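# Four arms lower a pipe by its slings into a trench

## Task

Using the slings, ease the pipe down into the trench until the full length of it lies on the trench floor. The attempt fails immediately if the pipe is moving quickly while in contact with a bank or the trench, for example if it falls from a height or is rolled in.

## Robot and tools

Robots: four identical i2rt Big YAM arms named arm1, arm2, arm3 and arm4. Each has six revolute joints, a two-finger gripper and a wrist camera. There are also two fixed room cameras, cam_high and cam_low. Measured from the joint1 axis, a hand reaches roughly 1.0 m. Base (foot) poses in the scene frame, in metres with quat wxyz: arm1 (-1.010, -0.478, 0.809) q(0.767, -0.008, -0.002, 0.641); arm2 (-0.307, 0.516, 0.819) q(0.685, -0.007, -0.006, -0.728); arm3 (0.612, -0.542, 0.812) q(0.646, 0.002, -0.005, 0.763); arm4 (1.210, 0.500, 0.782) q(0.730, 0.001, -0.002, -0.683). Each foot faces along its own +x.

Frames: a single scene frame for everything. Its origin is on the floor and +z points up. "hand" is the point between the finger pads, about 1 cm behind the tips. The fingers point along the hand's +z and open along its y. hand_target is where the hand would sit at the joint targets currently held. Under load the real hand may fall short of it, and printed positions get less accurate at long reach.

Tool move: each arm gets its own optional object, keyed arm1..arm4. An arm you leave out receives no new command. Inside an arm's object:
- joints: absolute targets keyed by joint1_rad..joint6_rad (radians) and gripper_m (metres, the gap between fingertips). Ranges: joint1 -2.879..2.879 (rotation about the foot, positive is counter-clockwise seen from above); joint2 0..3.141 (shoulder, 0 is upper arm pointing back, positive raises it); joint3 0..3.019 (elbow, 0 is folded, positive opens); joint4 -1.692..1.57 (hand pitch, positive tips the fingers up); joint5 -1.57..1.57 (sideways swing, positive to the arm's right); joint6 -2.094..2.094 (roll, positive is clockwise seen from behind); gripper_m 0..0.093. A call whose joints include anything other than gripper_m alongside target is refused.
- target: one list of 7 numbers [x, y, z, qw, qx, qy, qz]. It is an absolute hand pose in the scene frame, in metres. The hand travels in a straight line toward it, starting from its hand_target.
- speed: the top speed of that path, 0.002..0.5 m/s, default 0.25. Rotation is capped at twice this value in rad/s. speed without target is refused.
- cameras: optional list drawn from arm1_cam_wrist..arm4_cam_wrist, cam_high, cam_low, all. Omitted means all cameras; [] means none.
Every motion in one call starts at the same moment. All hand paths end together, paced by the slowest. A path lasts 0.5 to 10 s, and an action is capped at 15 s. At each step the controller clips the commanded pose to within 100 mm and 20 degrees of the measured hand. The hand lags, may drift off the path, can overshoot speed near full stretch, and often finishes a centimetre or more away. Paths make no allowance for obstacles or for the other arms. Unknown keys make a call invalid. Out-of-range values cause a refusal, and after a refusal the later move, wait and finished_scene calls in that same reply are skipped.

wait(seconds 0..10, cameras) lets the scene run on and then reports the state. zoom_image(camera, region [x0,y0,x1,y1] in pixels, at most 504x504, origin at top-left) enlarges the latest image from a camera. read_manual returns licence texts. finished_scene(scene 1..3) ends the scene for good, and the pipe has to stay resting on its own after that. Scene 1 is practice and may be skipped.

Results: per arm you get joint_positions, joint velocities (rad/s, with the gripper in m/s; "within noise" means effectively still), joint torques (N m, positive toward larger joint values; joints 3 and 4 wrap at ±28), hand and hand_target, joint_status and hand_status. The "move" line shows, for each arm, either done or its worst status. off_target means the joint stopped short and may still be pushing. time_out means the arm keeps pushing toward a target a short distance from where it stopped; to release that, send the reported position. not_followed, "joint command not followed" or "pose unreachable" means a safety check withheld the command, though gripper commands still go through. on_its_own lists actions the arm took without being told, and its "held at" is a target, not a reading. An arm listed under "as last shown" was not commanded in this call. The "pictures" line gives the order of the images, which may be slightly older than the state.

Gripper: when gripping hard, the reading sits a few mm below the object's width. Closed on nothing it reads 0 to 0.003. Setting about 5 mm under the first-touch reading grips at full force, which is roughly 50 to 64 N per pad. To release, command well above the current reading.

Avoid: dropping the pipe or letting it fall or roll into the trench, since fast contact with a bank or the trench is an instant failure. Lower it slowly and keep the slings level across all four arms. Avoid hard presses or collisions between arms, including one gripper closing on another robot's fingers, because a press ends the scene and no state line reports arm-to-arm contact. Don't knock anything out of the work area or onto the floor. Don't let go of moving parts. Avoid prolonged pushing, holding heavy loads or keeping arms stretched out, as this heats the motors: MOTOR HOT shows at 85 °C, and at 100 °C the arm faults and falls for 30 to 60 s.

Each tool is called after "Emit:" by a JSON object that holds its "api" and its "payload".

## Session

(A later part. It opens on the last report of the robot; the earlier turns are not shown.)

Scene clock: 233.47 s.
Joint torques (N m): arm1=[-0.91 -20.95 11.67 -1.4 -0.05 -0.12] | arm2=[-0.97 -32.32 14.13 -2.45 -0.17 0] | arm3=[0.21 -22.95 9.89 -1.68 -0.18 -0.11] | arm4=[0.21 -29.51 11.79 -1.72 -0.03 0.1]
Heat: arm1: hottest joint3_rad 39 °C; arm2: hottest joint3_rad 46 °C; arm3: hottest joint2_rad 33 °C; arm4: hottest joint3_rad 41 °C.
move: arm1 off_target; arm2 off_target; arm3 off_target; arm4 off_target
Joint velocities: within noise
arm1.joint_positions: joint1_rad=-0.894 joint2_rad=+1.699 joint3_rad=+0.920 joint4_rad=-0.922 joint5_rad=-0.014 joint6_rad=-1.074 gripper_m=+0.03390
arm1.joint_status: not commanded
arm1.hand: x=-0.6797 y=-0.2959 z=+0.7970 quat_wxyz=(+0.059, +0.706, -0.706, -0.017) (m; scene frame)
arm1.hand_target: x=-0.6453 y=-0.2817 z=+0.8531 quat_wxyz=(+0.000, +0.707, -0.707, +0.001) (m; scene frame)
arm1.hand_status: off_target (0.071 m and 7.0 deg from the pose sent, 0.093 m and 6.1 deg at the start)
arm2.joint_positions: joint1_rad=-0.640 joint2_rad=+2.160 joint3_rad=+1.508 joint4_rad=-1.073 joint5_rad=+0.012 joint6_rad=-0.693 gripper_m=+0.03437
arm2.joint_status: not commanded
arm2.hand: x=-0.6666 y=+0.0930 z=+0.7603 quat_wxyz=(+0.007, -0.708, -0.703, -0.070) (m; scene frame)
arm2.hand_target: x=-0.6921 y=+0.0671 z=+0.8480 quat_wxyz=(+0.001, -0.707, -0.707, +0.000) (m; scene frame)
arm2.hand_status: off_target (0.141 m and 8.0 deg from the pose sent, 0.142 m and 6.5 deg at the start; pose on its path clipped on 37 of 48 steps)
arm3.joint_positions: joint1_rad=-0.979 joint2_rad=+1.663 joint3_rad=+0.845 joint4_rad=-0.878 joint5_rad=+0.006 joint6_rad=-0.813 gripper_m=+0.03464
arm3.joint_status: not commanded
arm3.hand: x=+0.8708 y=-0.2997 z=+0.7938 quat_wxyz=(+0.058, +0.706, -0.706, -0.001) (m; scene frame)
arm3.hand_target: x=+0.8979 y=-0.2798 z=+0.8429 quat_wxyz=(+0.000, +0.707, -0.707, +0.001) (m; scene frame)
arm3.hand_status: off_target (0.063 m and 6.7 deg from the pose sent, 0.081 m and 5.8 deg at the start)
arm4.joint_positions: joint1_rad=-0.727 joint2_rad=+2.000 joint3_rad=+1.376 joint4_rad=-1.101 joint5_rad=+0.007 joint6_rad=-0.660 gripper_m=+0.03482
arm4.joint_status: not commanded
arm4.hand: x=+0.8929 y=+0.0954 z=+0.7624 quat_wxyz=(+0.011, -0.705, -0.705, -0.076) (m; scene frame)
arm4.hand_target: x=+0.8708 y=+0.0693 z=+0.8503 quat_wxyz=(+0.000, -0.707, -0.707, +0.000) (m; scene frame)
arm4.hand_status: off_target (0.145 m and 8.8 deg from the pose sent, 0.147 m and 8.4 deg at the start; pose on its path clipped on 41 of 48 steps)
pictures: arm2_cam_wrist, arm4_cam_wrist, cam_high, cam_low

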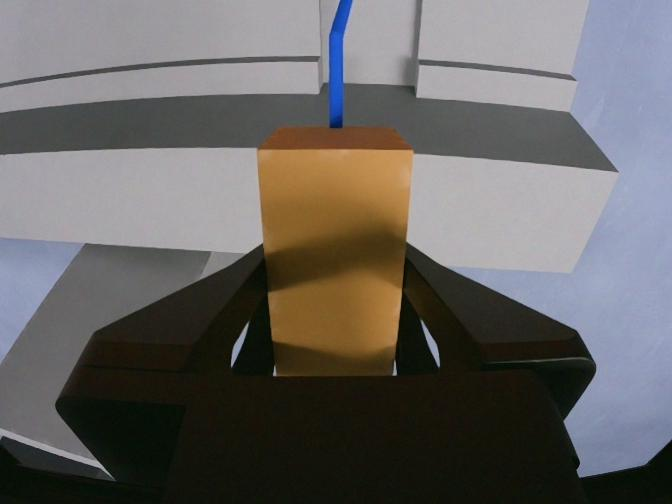

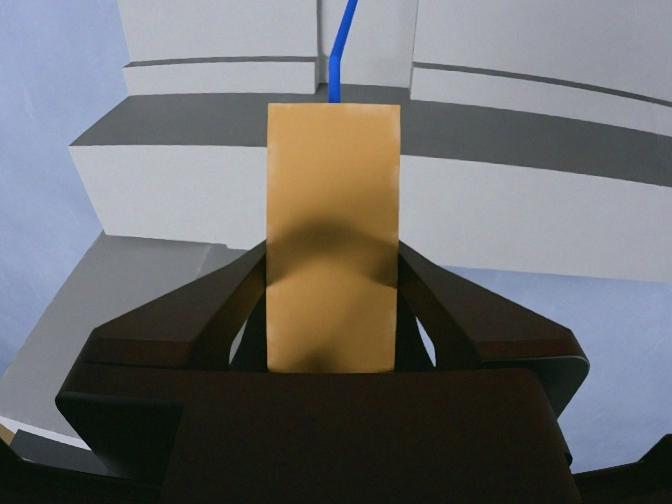

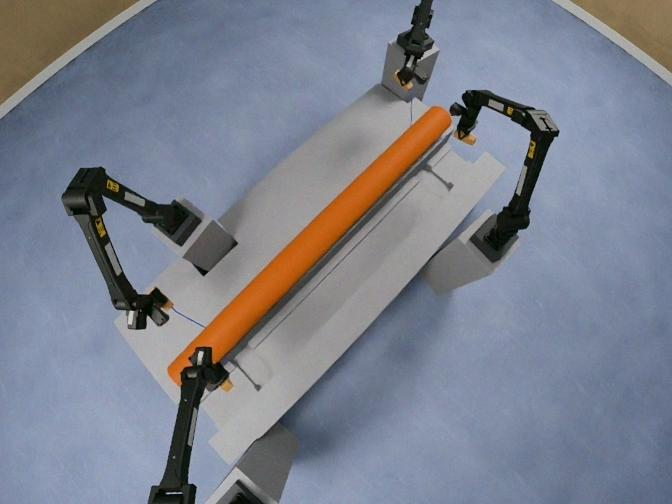

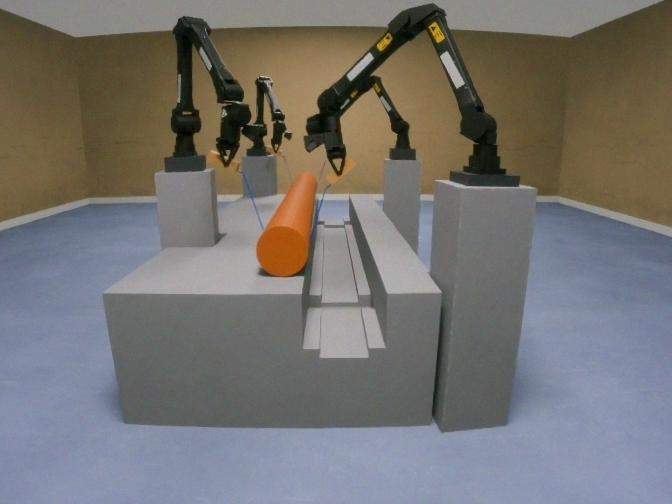

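Emit:
{"api": "move", "payload": {"arm2": {"joints": {"joint2_rad": 1.95, "joint3_rad": 1.55, "joint4_rad": -1.085}}, "arm4": {"joints": {"joint2_rad": 1.81, "joint3_rad": 1.433, "joint4_rad": -1.108}}, "cameras": ["cam_high", "cam_low"]}}

Emit:
{"api": "zoom_image", "payload": {"camera": "cam_low", "region": [170, 100, 430, 360]}}

Scene clock: 247.50 s.
Joint torques (N m): arm1=[-1.79 -21.13 11.59 -1.1 -0.02 -0.11] | arm2=[-0.91 -30.8 12.62 -1.24 -0.13 0.01] | arm3=[0.32 -23 9.84 -1.62 -0.11 -0.11] | arm4=[-0.09 -29.8 10.78 -0.81 0.01 0.1]
Heat: arm1: hottest joint3_rad 41 °C; arm2: hottest joint3_rad 47 °C; arm3: hottest joint2_rad 35 °C; arm4: hottest joint3_rad 42 °C.
move: arm2 done; arm4 done
Joint velocities: within noise
arm1.joint_positions: joint1_rad=-0.894 joint2_rad=+1.695 joint3_rad=+0.921 joint4_rad=-0.929 joint5_rad=-0.015 joint6_rad=-1.074 gripper_m=+0.03390
arm1.joint_status: not commanded
arm1.hand: x=-0.6802 y=-0.2960 z=+0.7989 quat_wxyz=(+0.060, +0.706, -0.706, -0.018) (m; scene frame)
arm1.hand_target: x=-0.6453 y=-0.2818 z=+0.8531 quat_wxyz=(+0.000, +0.707, -0.707, +0.001) (m; scene frame)
arm1.hand_status: not commanded
arm2.joint_positions: joint1_rad=-0.640 joint2_rad=+2.057 joint3_rad=+1.508 joint4_rad=-1.066 joint5_rad=+0.010 joint6_rad=-0.693 gripper_m=+0.03437
arm2.joint_status: all done
arm2.hand: x=-0.6787 y=+0.0790 z=+0.8163 quat_wxyz=(+0.002, -0.710, -0.704, -0.015) (m; scene frame)
arm2.hand_target: x=-0.6959 y=+0.0632 z=+0.8913 quat_wxyz=(-0.004, -0.707, -0.706, +0.050) (m; scene frame)
arm2.hand_status: not commanded
arm3.joint_positions: joint1_rad=-0.979 joint2_rad=+1.661 joint3_rad=+0.846 joint4_rad=-0.881 joint5_rad=+0.004 joint6_rad=-0.813 gripper_m=+0.03464
arm3.joint_status: not commanded
arm3.hand: x=+0.8707 y=-0.2995 z=+0.7947 quat_wxyz=(+0.058, +0.706, -0.706, -0.002) (m; scene frame)
arm3.hand_target: x=+0.8980 y=-0.2798 z=+0.8430 quat_wxyz=(+0.000, +0.707, -0.707, +0.001) (m; scene frame)
arm3.hand_status: not commanded
arm4.joint_positions: joint1_rad=-0.724 joint2_rad=+1.940 joint3_rad=+1.376 joint4_rad=-1.083 joint5_rad=+0.005 joint6_rad=-0.660 gripper_m=+0.03482
arm4.joint_status: all done
arm4.hand: x=+0.8869 y=+0.0845 z=+0.7913 quat_wxyz=(+0.005, -0.706, -0.707, -0.038) (m; scene frame)
arm4.hand_target: x=+0.8670 y=+0.0646 z=+0.8783 quat_wxyz=(-0.005, -0.707, -0.706, +0.042) (m; scene frame)
arm4.hand_status: not commanded
pictures: cam_high, cam_low

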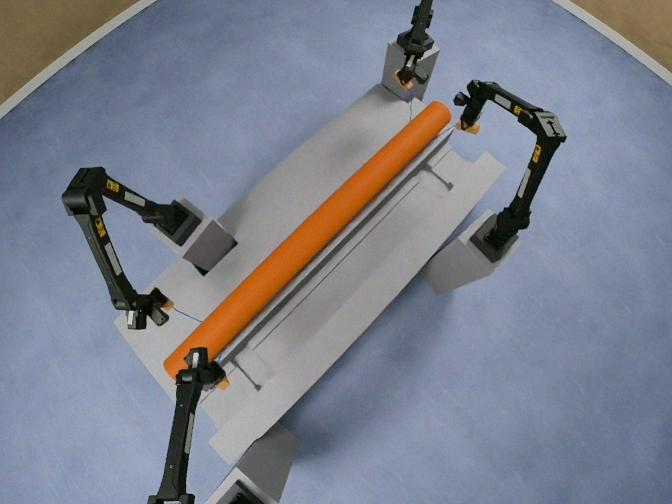

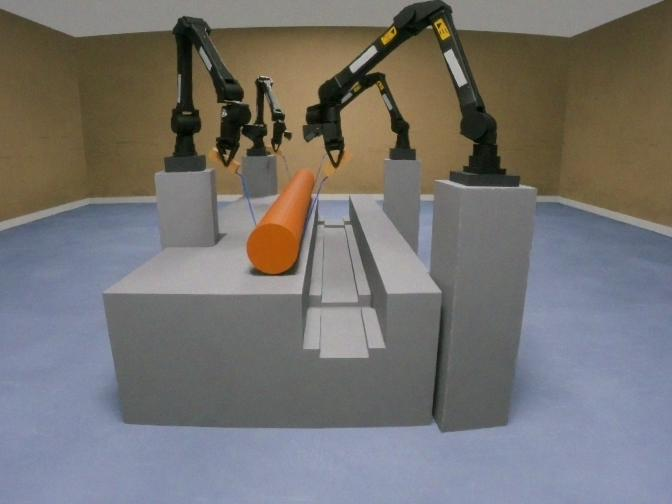

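Scaled by 1.938.

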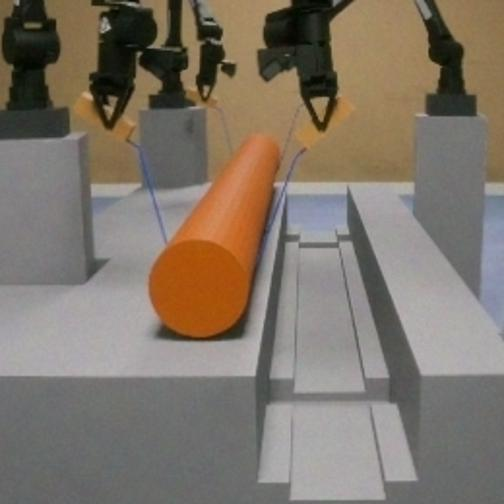

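Emit:
{"api": "move", "payload": {"arm1": {"target": [-0.655, -0.175, 0.885, 0, 0.7071, -0.7071, 0], "speed": 0.06}, "arm2": {"target": [-0.708, 0.165, 0.885, 0, 0.7071, 0.7071, 0], "speed": 0.06}, "arm3": {"target": [0.895, -0.172, 0.885, 0, 0.7071, -0.7071, 0], "speed": 0.06}, "arm4": {"target": [0.856, 0.168, 0.880, 0, 0.7071, 0.7071, 0], "speed": 0.06}, "cameras": ["cam_high", "cam_low"]}}

Emit:
{"api": "zoom_image", "payload": {"camera": "cam_low", "region": [170, 100, 430, 360]}}

Scene clock: 261.60 s.
Joint torques (N m): arm1=[-0.97 -20.54 13.52 -0.99 -0.06 0.01] | arm2=[-2.67 -28.92 10.97 -2.1 -0.11 -0.05] | arm3=[0.56 -24.41 11.86 -1.62 -0.09 0.02] | arm4=[-1.14 -27.52 9.01 -1.7 0.1 -0.12]
Heat: arm1: hottest joint3_rad 42 °C; arm2: hottest joint3_rad 46 °C; arm3: hottest joint2_rad 34 °C; arm4: hottest joint3_rad 41 °C.
move: arm1 off_target; arm2 off_target; arm3 off_target; arm4 off_target
Joint velocities: within noise
arm1.joint_positions: joint1_rad=-0.683 joint2_rad=+1.723 joint3_rad=+1.088 joint4_rad=-1.044 joint5_rad=-0.015 joint6_rad=-0.870 gripper_m=+0.03390
arm1.joint_status: not commanded
arm1.hand: x=-0.6880 y=-0.1977 z=+0.8344 quat_wxyz=(+0.052, +0.709, -0.703, -0.004) (m; scene frame)
arm1.hand_target: x=-0.6580 y=-0.1775 z=+0.8851 quat_wxyz=(-0.001, +0.707, -0.707, +0.000) (m; scene frame)
arm1.hand_status: off_target (0.065 m and 6.0 deg from the pose sent, 0.151 m and 7.1 deg at the start)
arm2.joint_positions: joint1_rad=-0.757 joint2_rad=+1.967 joint3_rad=+1.357 joint4_rad=-1.074 joint5_rad=+0.013 joint6_rad=-0.828 gripper_m=+0.03437
arm2.joint_status: not commanded
arm2.hand: x=-0.6854 y=+0.1651 z=+0.8170 quat_wxyz=(-0.001, -0.702, -0.710, -0.050) (m; scene frame)
arm2.hand_target: x=-0.7059 y=+0.1662 z=+0.8814 quat_wxyz=(+0.001, -0.707, -0.707, +0.000) (m; scene frame)
arm2.hand_status: off_target (0.072 m and 5.7 deg from the pose sent, 0.114 m and 1.8 deg at the start)
arm3.joint_positions: joint1_rad=-0.807 joint2_rad=+1.752 joint3_rad=+1.100 joint4_rad=-1.040 joint5_rad=+0.001 joint6_rad=-0.650 gripper_m=+0.03464
arm3.joint_status: not commanded
arm3.hand: x=+0.8705 y=-0.1979 z=+0.8312 quat_wxyz=(+0.055, +0.709, -0.703, +0.007) (m; scene frame)
arm3.hand_target: x=+0.8928 y=-0.1749 z=+0.8844 quat_wxyz=(+0.000, +0.707, -0.707, +0.000) (m; scene frame)
arm3.hand_status: off_target (0.065 m and 6.4 deg from the pose sent, 0.158 m and 6.7 deg at the start)
arm4.joint_positions: joint1_rad=-0.857 joint2_rad=+1.822 joint3_rad=+1.226 joint4_rad=-1.093 joint5_rad=+0.005 joint6_rad=-0.787 gripper_m=+0.03482
arm4.joint_status: not commanded
arm4.hand: x=+0.8754 y=+0.1713 z=+0.8032 quat_wxyz=(+0.000, -0.707, -0.705, -0.060) (m; scene frame)
arm4.hand_target: x=+0.8585 y=+0.1695 z=+0.8745 quat_wxyz=(+0.001, -0.707, -0.707, +0.000) (m; scene frame)
arm4.hand_status: off_target (0.079 m and 6.9 deg from the pose sent, 0.126 m and 4.4 deg at the start)
pictures: cam_high, cam_low

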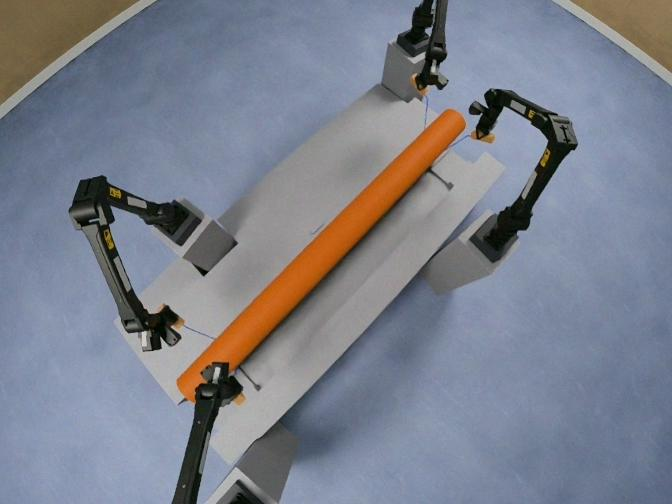

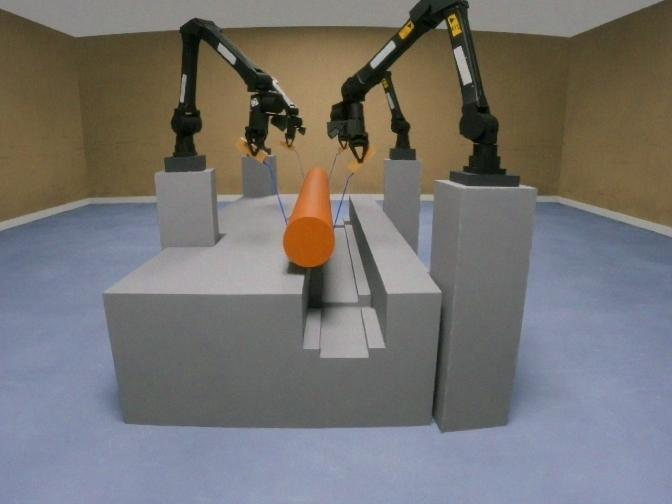

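Scaled by 1.938.

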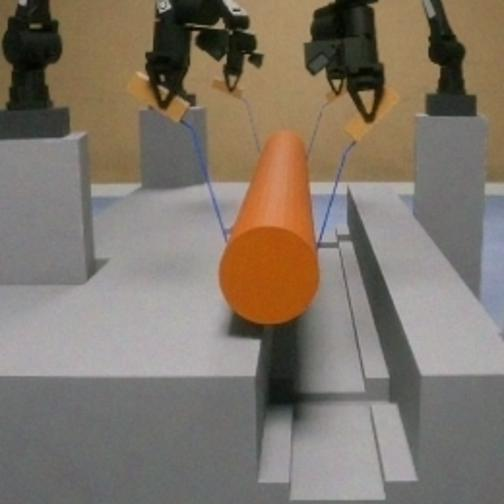

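Emit:
{"api": "move", "payload": {"arm1": {"target": [-0.650, -0.068, 0.888, 0, 0.7071, -0.7071, 0], "speed": 0.06}, "arm2": {"target": [-0.712, 0.263, 0.880, 0, 0.7071, 0.7071, 0], "speed": 0.06}, "arm3": {"target": [0.897, -0.066, 0.892, 0, 0.7071, -0.7071, 0], "speed": 0.06}, "arm4": {"target": [0.853, 0.269, 0.883, 0, 0.7071, 0.7071, 0], "speed": 0.06}, "cameras": ["cam_high", "cam_low", "arm2_cam_wrist", "arm4_cam_wrist"]}}

Emit:
{"api": "zoom_image", "payload": {"camera": "cam_low", "region": [200, 100, 460, 360]}}

Emit:
{"api": "zoom_image", "payload": {"camera": "cam_high", "region": [150, 80, 500, 430]}}

Scene clock: 271.20 s.
Joint torques (N m): arm1=[-1.32 -23.47 14.31 -1.1 -0.07 -0.04] | arm2=[-2.73 -25.05 10.4 -1.03 -0.03 -0.1] | arm3=[0.5 -29.92 12.48 -1.69 -0.1 0.01] | arm4=[-1.32 -23.47 8.87 -0.95 0.14 -0.14]
Heat: arm1: hottest joint3_rad 45 °C; arm2: hottest joint3_rad 45 °C; arm3: hottest joint3_rad 36 °C; arm4: hottest joint3_rad 41 °C.
move: arm1 off_target; arm2 off_target; arm3 off_target; arm4 off_target
Joint velocities: within noise
arm1.joint_positions: joint1_rad=-0.537 joint2_rad=+1.912 joint3_rad=+1.336 joint4_rad=-1.122 joint5_rad=-0.016 joint6_rad=-0.726 gripper_m=+0.03390
arm1.joint_status: not commanded
arm1.hand: x=-0.6832 y=-0.0977 z=+0.8228 quat_wxyz=(+0.062, +0.709, -0.702, +0.004) (m; scene frame)
arm1.hand_target: x=-0.6538 y=-0.0723 z=+0.8883 quat_wxyz=(-0.001, +0.707, -0.707, +0.000) (m; scene frame)
arm1.hand_status: off_target (0.079 m and 7.2 deg from the pose sent, 0.145 m and 6.0 deg at the start)
arm2.joint_positions: joint1_rad=-0.915 joint2_rad=+1.827 joint3_rad=+1.174 joint4_rad=-1.040 joint5_rad=+0.014 joint6_rad=-0.987 gripper_m=+0.03437
arm2.joint_status: not commanded
arm2.hand: x=-0.6870 y=+0.2624 z=+0.8281 quat_wxyz=(-0.011, -0.702, -0.710, -0.054) (m; scene frame)
arm2.hand_target: x=-0.7101 y=+0.2640 z=+0.8781 quat_wxyz=(+0.001, -0.707, -0.707, +0.000) (m; scene frame)
arm2.hand_status: off_target (0.058 m and 6.4 deg from the pose sent, 0.119 m and 5.7 deg at the start)
arm3.joint_positions: joint1_rad=-0.694 joint2_rad=+1.962 joint3_rad=+1.396 joint4_rad=-1.140 joint5_rad=+0.001 joint6_rad=-0.539 gripper_m=+0.03464
arm3.joint_status: not commanded
arm3.hand: x=+0.8740 y=-0.0956 z=+0.8233 quat_wxyz=(+0.061, +0.709, -0.702, +0.015) (m; scene frame)
arm3.hand_target: x=+0.8944 y=-0.0703 z=+0.8914 quat_wxyz=(-0.001, +0.707, -0.707, +0.000) (m; scene frame)
arm3.hand_status: off_target (0.078 m and 7.2 deg from the pose sent, 0.148 m and 6.4 deg at the start)
arm4.joint_positions: joint1_rad=-1.034 joint2_rad=+1.659 joint3_rad=+1.052 joint4_rad=-1.091 joint5_rad=+0.005 joint6_rad=-0.965 gripper_m=+0.03482
arm4.joint_status: not commanded
arm4.hand: x=+0.8749 y=+0.2709 z=+0.8211 quat_wxyz=(-0.012, -0.707, -0.705, -0.064) (m; scene frame)
arm4.hand_target: x=+0.8555 y=+0.2700 z=+0.8792 quat_wxyz=(+0.002, -0.707, -0.707, -0.001) (m; scene frame)
arm4.hand_status: off_target (0.066 m and 7.4 deg from the pose sent, 0.128 m and 6.9 deg at the start)
pictures: arm2_cam_wrist, arm4_cam_wrist, cam_high, cam_low

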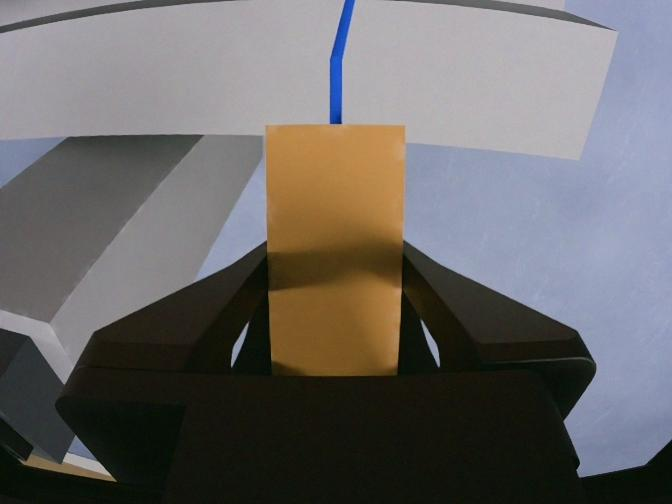

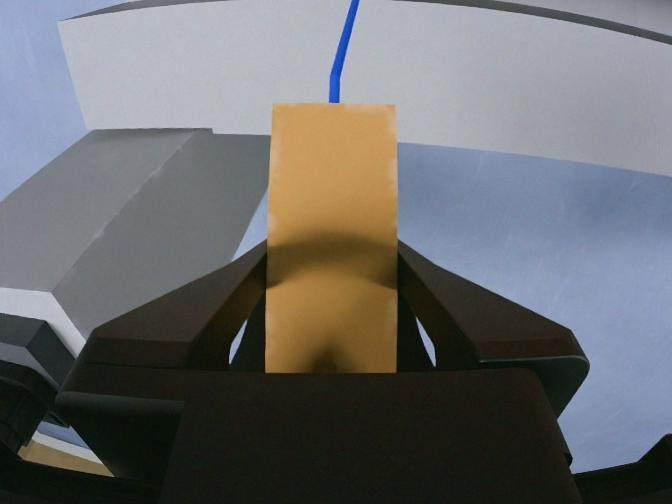

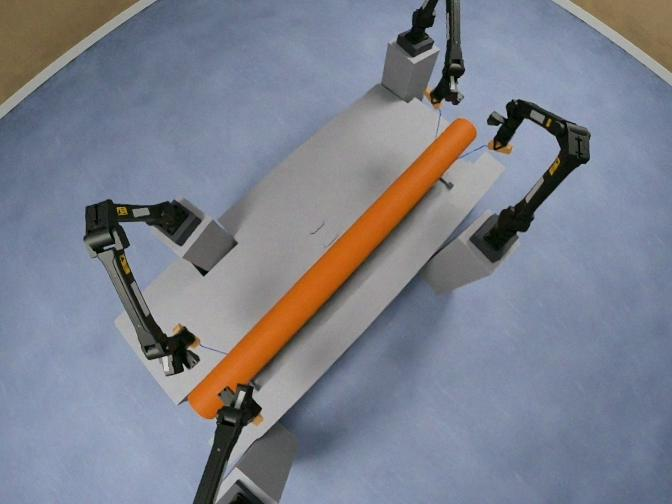

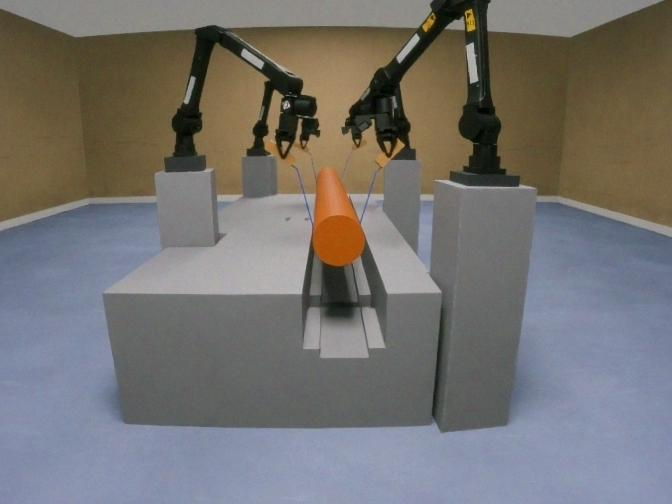

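Scaled by 1.938.

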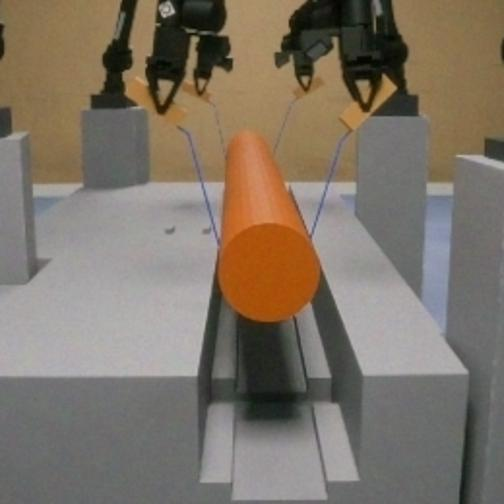

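Scaled by 1.440.

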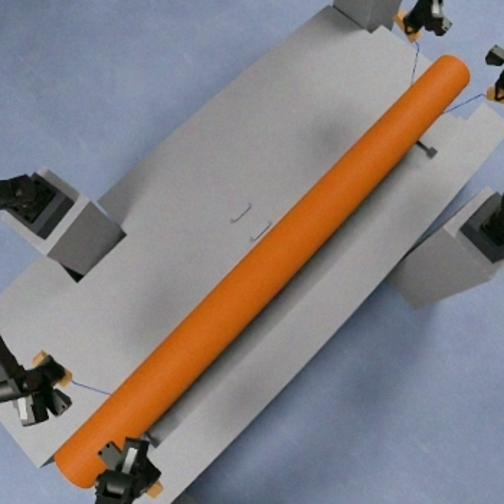

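Emit:
{"api": "move", "payload": {"arm1": {"target": [-0.646, -0.054, 0.725, 0, 0.7071, -0.7071, 0], "speed": 0.07}, "arm2": {"target": [-0.711, 0.282, 0.713, 0, 0.7071, 0.7071, 0], "speed": 0.07}, "arm3": {"target": [0.897, -0.057, 0.728, 0, 0.7071, -0.7071, 0], "speed": 0.07}, "arm4": {"target": [0.857, 0.283, 0.719, 0, 0.7071, 0.7071, 0], "speed": 0.07}, "cameras": ["cam_high", "cam_low"]}}

Emit:
{"api": "zoom_image", "payload": {"camera": "cam_low", "region": [200, 100, 460, 360]}}

Emit:
{"api": "zoom_image", "payload": {"camera": "cam_high", "region": [150, 80, 500, 430]}}

Scene clock: 287.30 s.
Joint torques (N m): arm1=[-1.14 -26.46 8.46 0.01 -0.04 0.04] | arm2=[-3.25 -22.95 6.45 -0.76 -0.08 -0.02] | arm3=[0.85 -31.09 6.68 -0.62 -0.11 0.05] | arm4=[-1.61 -21.13 5.24 -0.4 0 -0.12]
Heat: arm1: hottest joint3_rad 48 °C; arm2: hottest joint2_rad 42 °C; arm3: hottest joint2_rad 38 °C; arm4: hottest joint3_rad 39 °C.
move: arm1 off_target; arm2 off_target; arm3 off_target; arm4 off_target
Joint velocities: within noise
arm1.joint_positions: joint1_rad=-0.524 joint2_rad=+2.186 joint3_rad=+1.336 joint4_rad=-0.819 joint5_rad=-0.016 joint6_rad=-0.714 gripper_m=+0.03390
arm1.joint_status: not commanded
arm1.hand: x=-0.6722 y=-0.0778 z=+0.6786 quat_wxyz=(+0.048, +0.710, -0.702, +0.004) (m; scene frame)
arm1.hand_target: x=-0.6472 y=-0.0556 z=+0.7247 quat_wxyz=(+0.000, +0.707, -0.707, +0.000) (m; scene frame)
arm1.hand_status: off_target (0.058 m and 5.6 deg from the pose sent, 0.113 m and 7.2 deg at the start)
arm2.joint_positions: joint1_rad=-0.947 joint2_rad=+2.075 joint3_rad=+1.052 joint4_rad=-0.629 joint5_rad=+0.014 joint6_rad=-1.029 gripper_m=+0.03437
arm2.joint_status: not commanded
arm2.hand: x=-0.6837 y=+0.2798 z=+0.6824 quat_wxyz=(-0.008, -0.699, -0.714, -0.034) (m; scene frame)
arm2.hand_target: x=-0.7101 y=+0.2826 z=+0.7121 quat_wxyz=(+0.001, -0.707, -0.707, +0.000) (m; scene frame)
arm2.hand_status: off_target (0.041 m and 4.2 deg from the pose sent, 0.119 m and 6.4 deg at the start)
arm3.joint_positions: joint1_rad=-0.690 joint2_rad=+2.216 joint3_rad=+1.370 joint4_rad=-0.826 joint5_rad=+0.001 joint6_rad=-0.533 gripper_m=+0.03464
arm3.joint_status: not commanded
arm3.hand: x=+0.8799 y=-0.0808 z=+0.6789 quat_wxyz=(+0.044, +0.709, -0.704, +0.011) (m; scene frame)
arm3.hand_target: x=+0.8960 y=-0.0585 z=+0.7268 quat_wxyz=(+0.000, +0.707, -0.707, +0.000) (m; scene frame)
arm3.hand_status: off_target (0.057 m and 5.2 deg from the pose sent, 0.105 m and 7.2 deg at the start)
arm4.joint_positions: joint1_rad=-1.055 joint2_rad=+1.891 joint3_rad=+0.886 joint4_rad=-0.650 joint5_rad=+0.007 joint6_rad=-0.994 gripper_m=+0.03482
arm4.joint_status: not commanded
arm4.hand: x=+0.8835 y=+0.2868 z=+0.6824 quat_wxyz=(-0.008, -0.705, -0.708, -0.042) (m; scene frame)
arm4.hand_target: x=+0.8579 y=+0.2836 z=+0.7172 quat_wxyz=(+0.001, -0.707, -0.707, +0.000) (m; scene frame)
arm4.hand_status: off_target (0.045 m and 5.0 deg from the pose sent, 0.104 m and 7.4 deg at the start)
pictures: cam_high, cam_low

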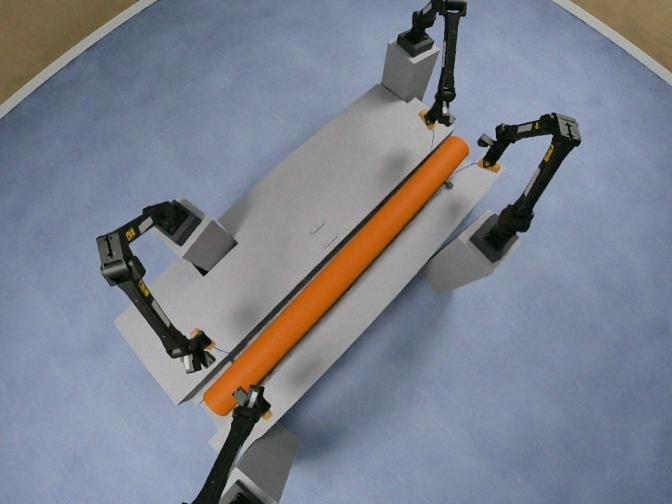

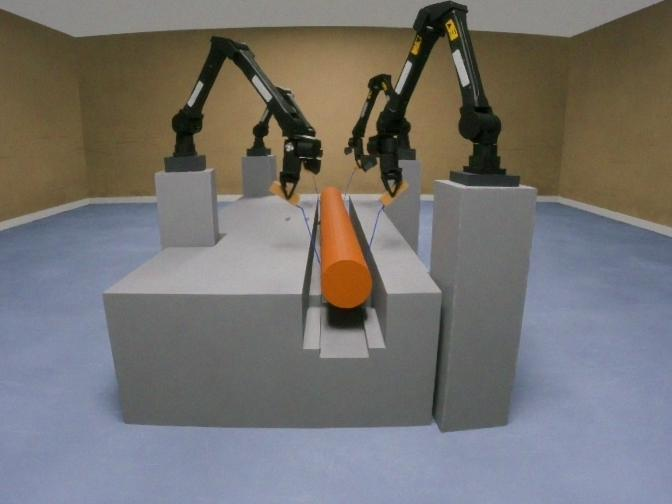

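Scaled by 1.938.

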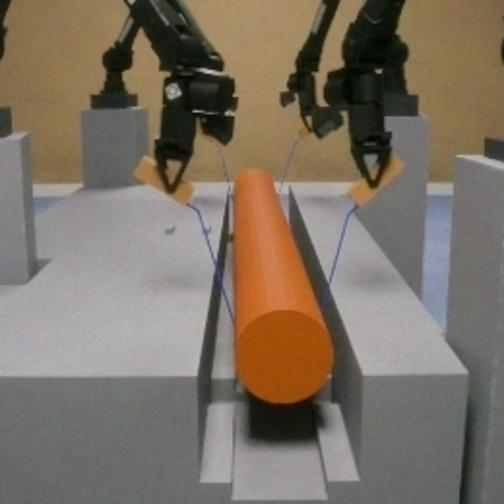

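Scaled by 1.440.

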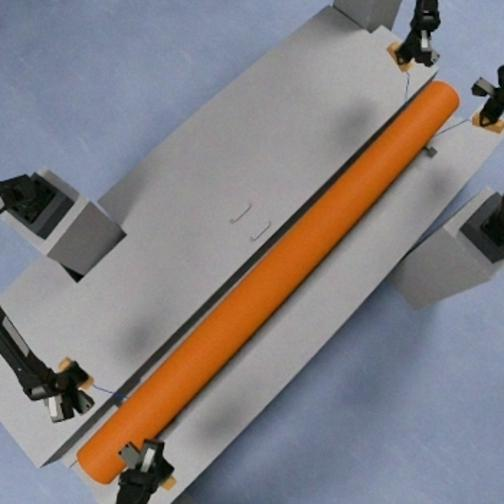

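Emit:
{"api": "zoom_image", "payload": {"camera": "cam_low", "region": [285, 240, 405, 370]}}

Emit:
{"api": "zoom_image", "payload": {"camera": "cam_low", "region": [290, 170, 380, 260]}}

Scaled by 3.877.

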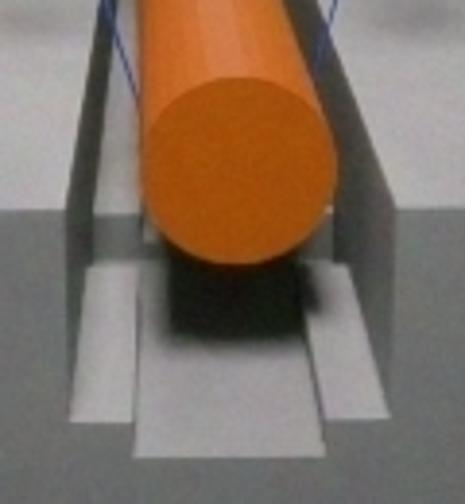

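Scaled by 5.600.

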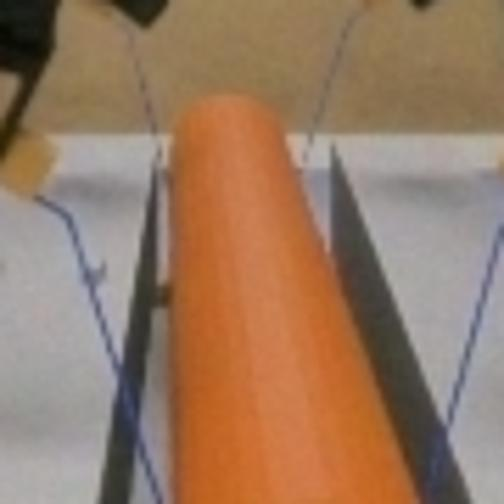

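Emit:
{"api": "zoom_image", "payload": {"camera": "cam_high", "region": [180, 330, 300, 450]}}

Emit:
{"api": "zoom_image", "payload": {"camera": "cam_high", "region": [390, 100, 510, 220]}}

Emit:
{"api": "zoom_image", "payload": {"camera": "cam_high", "region": [270, 200, 430, 360]}}

Scaled by 4.200.

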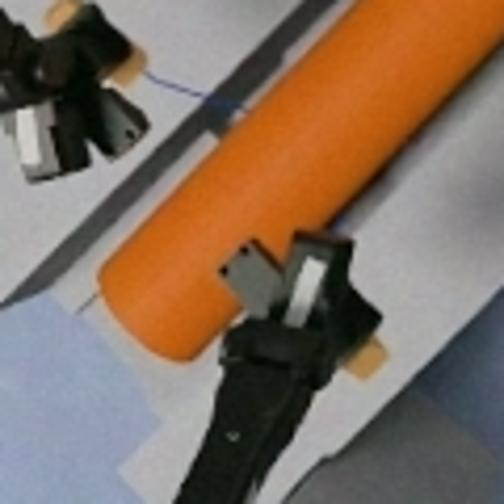

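Scaled by 4.200.

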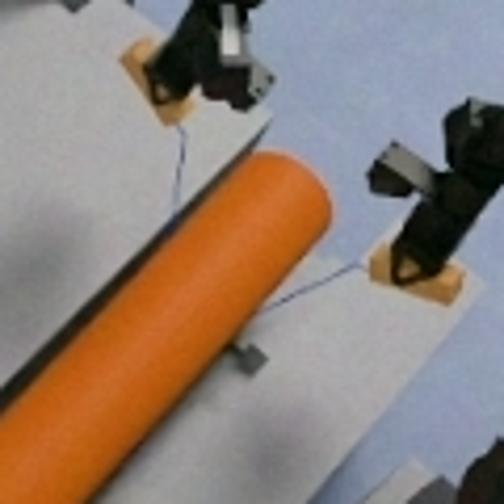

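Scaled by 3.150.

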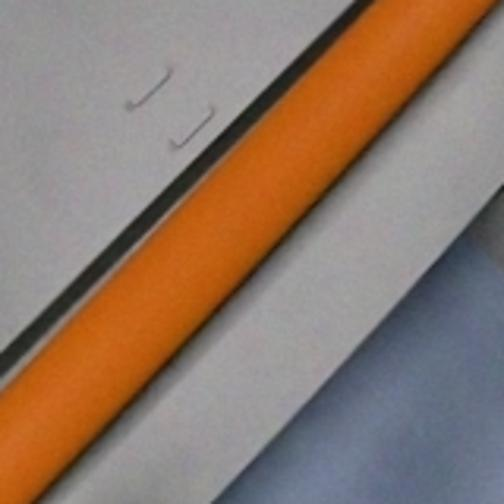

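Emit:
{"api": "move", "payload": {"arm1": {"target": [-0.647, -0.039, 0.690, 0, 0.7071, -0.7071, 0], "speed": 0.05}, "arm2": {"target": [-0.710, 0.2996, 0.677, 0, 0.7071, 0.7071, 0], "speed": 0.05}, "arm3": {"target": [0.896, -0.068, 0.692, 0, 0.7071, -0.7071, 0], "speed": 0.05}, "arm4": {"target": [0.858, 0.274, 0.682, 0, 0.7071, 0.7071, 0], "speed": 0.05}, "cameras": ["cam_high", "cam_low"]}}

Emit:
{"api": "zoom_image", "payload": {"camera": "cam_low", "region": [285, 240, 405, 370]}}

Emit:
{"api": "zoom_image", "payload": {"camera": "cam_low", "region": [290, 170, 380, 260]}}

Emit:
{"api": "zoom_image", "payload": {"camera": "cam_high", "region": [180, 330, 300, 450]}}

Emit:
{"api": "zoom_image", "payload": {"camera": "cam_high", "region": [390, 100, 510, 220]}}

Scene clock: 314.57 s.
Joint torques (N m): arm1=[-1.44 -25.82 9.55 -0.16 0.02 0.01] | arm2=[-3.31 -22.65 5.22 -0.72 -0.03 -0.01] | arm3=[0.09 -31.03 5.83 -0.61 -0.08 -0.05] | arm4=[-0.21 -20.84 5 -0.42 0.02 0.1]
Heat: arm1: hottest joint3_rad 44 °C; arm2: hottest joint2_rad 39 °C; arm3: hottest joint2_rad 37 °C; arm4: hottest joint3_rad 36 °C.
move: arm1 off_target; arm2 off_target; arm3 off_target; arm4 off_target
Joint velocities: within noise
arm1.joint_positions: joint1_rad=-0.504 joint2_rad=+2.252 joint3_rad=+1.345 joint4_rad=-0.769 joint5_rad=-0.017 joint6_rad=-0.694 gripper_m=+0.03390
arm1.joint_status: not commanded
arm1.hand: x=-0.6805 y=-0.0725 z=+0.6462 quat_wxyz=(+0.052, +0.710, -0.703, +0.005) (m; scene frame)
arm1.hand_target: x=-0.6487 y=-0.0414 z=+0.6912 quat_wxyz=(+0.000, +0.707, -0.707, +0.000) (m; scene frame)
arm1.hand_status: off_target (0.065 m and 6.0 deg from the pose sent, 0.048 m and 5.6 deg at the start)
arm2.joint_positions: joint1_rad=-0.980 joint2_rad=+2.139 joint3_rad=+1.031 joint4_rad=-0.533 joint5_rad=+0.014 joint6_rad=-1.062 gripper_m=+0.03437
arm2.joint_status: not commanded
arm2.hand: x=-0.6850 y=+0.2953 z=+0.6499 quat_wxyz=(-0.008, -0.699, -0.714, -0.029) (m; scene frame)
arm2.hand_target: x=-0.7094 y=+0.2999 z=+0.6761 quat_wxyz=(+0.001, -0.707, -0.707, +0.000) (m; scene frame)
arm2.hand_status: off_target (0.037 m and 3.6 deg from the pose sent, 0.033 m and 4.2 deg at the start)
arm3.joint_positions: joint1_rad=-0.690 joint2_rad=+2.260 joint3_rad=+1.338 joint4_rad=-0.740 joint5_rad=+0.001 joint6_rad=-0.532 gripper_m=+0.03464
arm3.joint_status: not commanded
arm3.hand: x=+0.8755 y=-0.0883 z=+0.6475 quat_wxyz=(+0.039, +0.709, -0.704, +0.010) (m; scene frame)
arm3.hand_target: x=+0.8952 y=-0.0692 z=+0.6908 quat_wxyz=(+0.000, +0.707, -0.707, +0.000) (m; scene frame)
arm3.hand_status: off_target (0.053 m and 4.7 deg from the pose sent, 0.024 m and 5.2 deg at the start)
arm4.joint_positions: joint1_rad=-1.055 joint2_rad=+1.977 joint3_rad=+0.886 joint4_rad=-0.558 joint5_rad=+0.005 joint6_rad=-0.994 gripper_m=+0.03482
arm4.joint_status: not commanded
arm4.hand: x=+0.8828 y=+0.2856 z=+0.6486 quat_wxyz=(-0.008, -0.705, -0.708, -0.039) (m; scene frame)
arm4.hand_target: x=+0.8588 y=+0.2746 z=+0.6807 quat_wxyz=(+0.000, -0.707, -0.707, +0.000) (m; scene frame)
arm4.hand_status: off_target (0.043 m and 4.6 deg from the pose sent, 0.029 m and 5.0 deg at the start)
pictures: cam_high, cam_low

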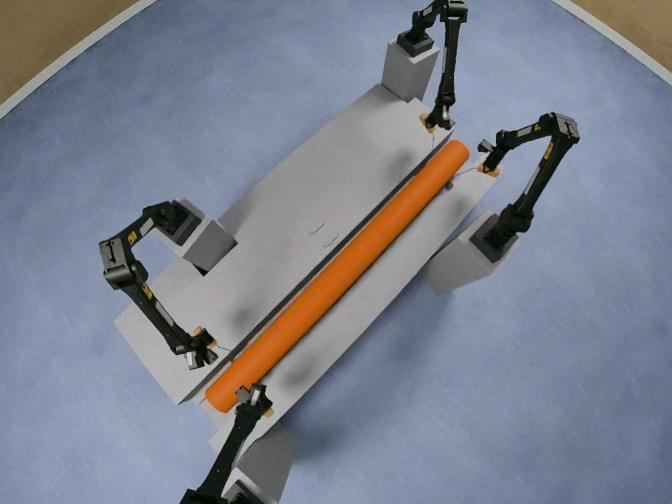

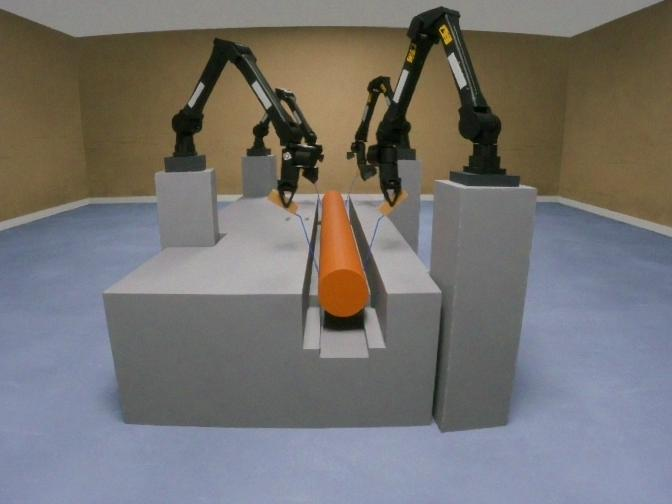

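Scaled by 3.877.

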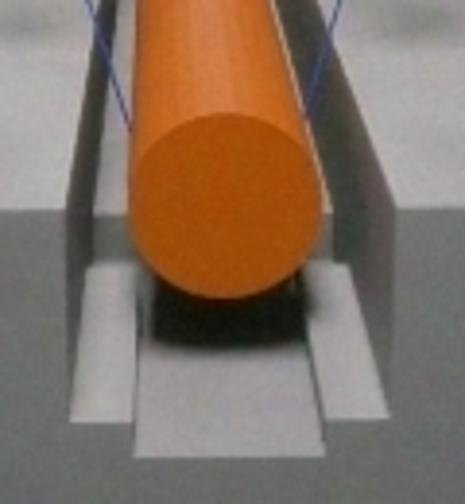

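Scaled by 5.600.

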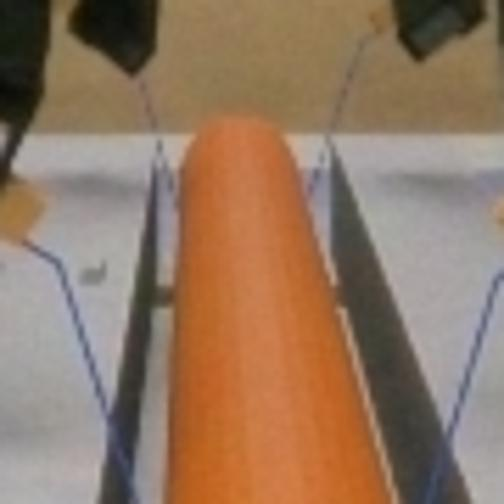

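Scaled by 4.200.

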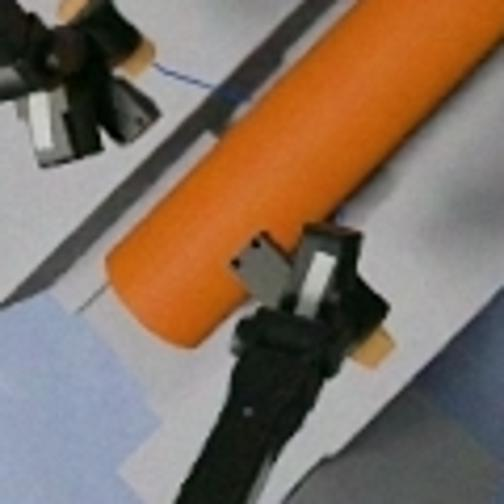

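Scaled by 4.200.

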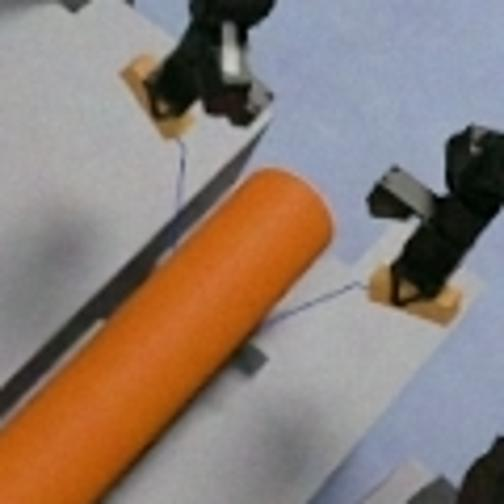

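Emit:
{"api": "move", "payload": {"arm1": {"target": [-0.645, -0.037, 0.631, 0, 0.7071, -0.7071, 0], "speed": 0.04}, "arm2": {"target": [-0.710, 0.302, 0.616, 0, 0.7071, 0.7071, 0], "speed": 0.04}, "arm3": {"target": [0.896, -0.070, 0.631, 0, 0.7071, -0.7071, 0], "speed": 0.04}, "arm4": {"target": [0.858, 0.273, 0.621, 0, 0.7071, 0.7071, 0], "speed": 0.04}, "cameras": ["cam_high", "cam_low"]}}

Emit:
{"api": "zoom_image", "payload": {"camera": "cam_low", "region": [285, 240, 405, 370]}}

Emit:
{"api": "zoom_image", "payload": {"camera": "cam_low", "region": [290, 170, 380, 260]}}

Scene clock: 322.67 s.
Joint torques (N m): arm1=[-1.44 -25 8.18 -0.08 0.03 0.01] | arm2=[-3.31 -22.36 5.49 -0.87 -0.01 -0.06] | arm3=[-0.03 -30.21 5.96 -0.77 -0.07 -0.09] | arm4=[-0.26 -20.89 4.59 -0.44 0.07 0.12]
Heat: arm1: hottest joint3_rad 43 °C; arm2: hottest joint2_rad 39 °C; arm3: hottest joint2_rad 38 °C; arm4: hottest joint2_rad 35 °C.
move: arm1 off_target; arm2 off_target; arm3 off_target; arm4 off_target
Joint velocities: within noise
arm1.joint_positions: joint1_rad=-0.503 joint2_rad=+2.370 joint3_rad=+1.383 joint4_rad=-0.675 joint5_rad=-0.018 joint6_rad=-0.693 gripper_m=+0.03390
arm1.joint_status: not commanded
arm1.hand: x=-0.6766 y=-0.0677 z=+0.5921 quat_wxyz=(+0.045, +0.710, -0.703, +0.004) (m; scene frame)
arm1.hand_target: x=-0.6463 y=-0.0388 z=+0.6318 quat_wxyz=(+0.000, +0.707, -0.707, +0.000) (m; scene frame)
arm1.hand_status: off_target (0.059 m and 5.2 deg from the pose sent, 0.053 m and 6.0 deg at the start)
arm2.joint_positions: joint1_rad=-0.986 joint2_rad=+2.278 joint3_rad=+1.033 joint4_rad=-0.404 joint5_rad=+0.013 joint6_rad=-1.067 gripper_m=+0.03437
arm2.joint_status: not commanded
arm2.hand: x=-0.6747 y=+0.3034 z=+0.5909 quat_wxyz=(-0.010, -0.699, -0.714, -0.032) (m; scene frame)
arm2.hand_target: x=-0.7090 y=+0.3028 z=+0.6158 quat_wxyz=(+0.001, -0.707, -0.707, +0.000) (m; scene frame)
arm2.hand_status: off_target (0.043 m and 4.1 deg from the pose sent, 0.043 m and 3.7 deg at the start)
arm3.joint_positions: joint1_rad=-0.690 joint2_rad=+2.365 joint3_rad=+1.336 joint4_rad=-0.626 joint5_rad=+0.001 joint6_rad=-0.532 gripper_m=+0.03464
arm3.joint_status: not commanded
arm3.hand: x=+0.8717 y=-0.0946 z=+0.5921 quat_wxyz=(+0.036, +0.709, -0.704, +0.009) (m; scene frame)
arm3.hand_target: x=+0.8953 y=-0.0712 z=+0.6306 quat_wxyz=(+0.000, +0.707, -0.707, +0.000) (m; scene frame)
arm3.hand_status: off_target (0.052 m and 4.3 deg from the pose sent, 0.032 m and 4.7 deg at the start)
arm4.joint_positions: joint1_rad=-1.055 joint2_rad=+2.128 joint3_rad=+0.886 joint4_rad=-0.409 joint5_rad=+0.003 joint6_rad=-0.994 gripper_m=+0.03482
arm4.joint_status: not commanded
arm4.hand: x=+0.8895 y=+0.2893 z=+0.5905 quat_wxyz=(-0.009, -0.705, -0.708, -0.040) (m; scene frame)
arm4.hand_target: x=+0.8590 y=+0.2737 z=+0.6203 quat_wxyz=(+0.000, -0.707, -0.707, +0.000) (m; scene frame)
arm4.hand_status: off_target (0.047 m and 4.7 deg from the pose sent, 0.039 m and 4.6 deg at the start)
pictures: cam_high, cam_low

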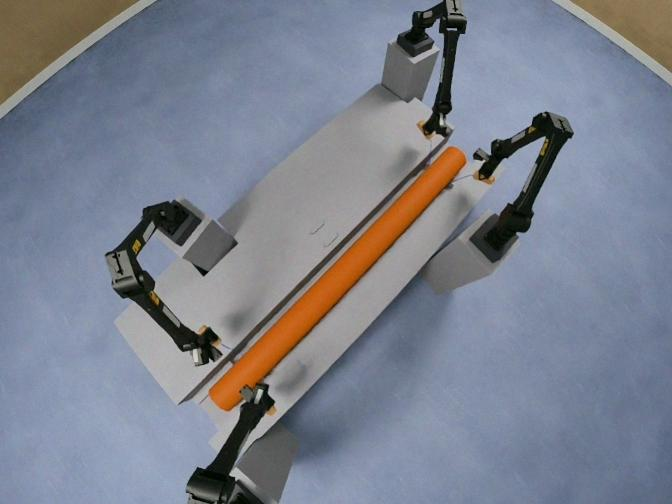

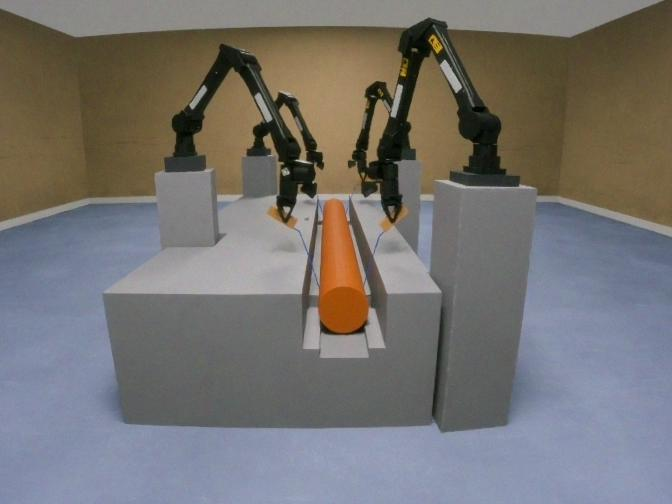

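Scaled by 3.877.

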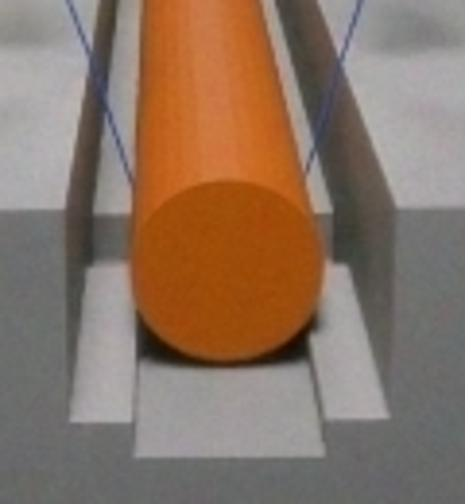

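Scaled by 5.600.

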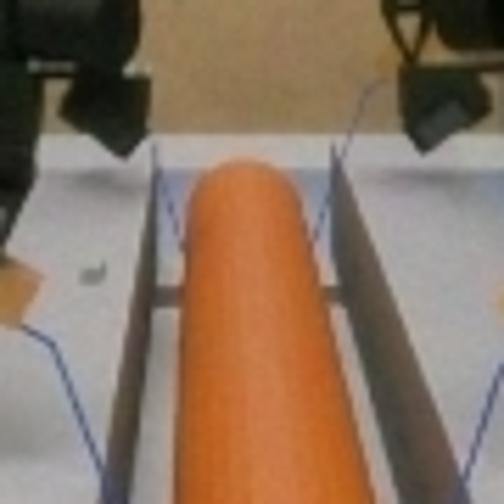

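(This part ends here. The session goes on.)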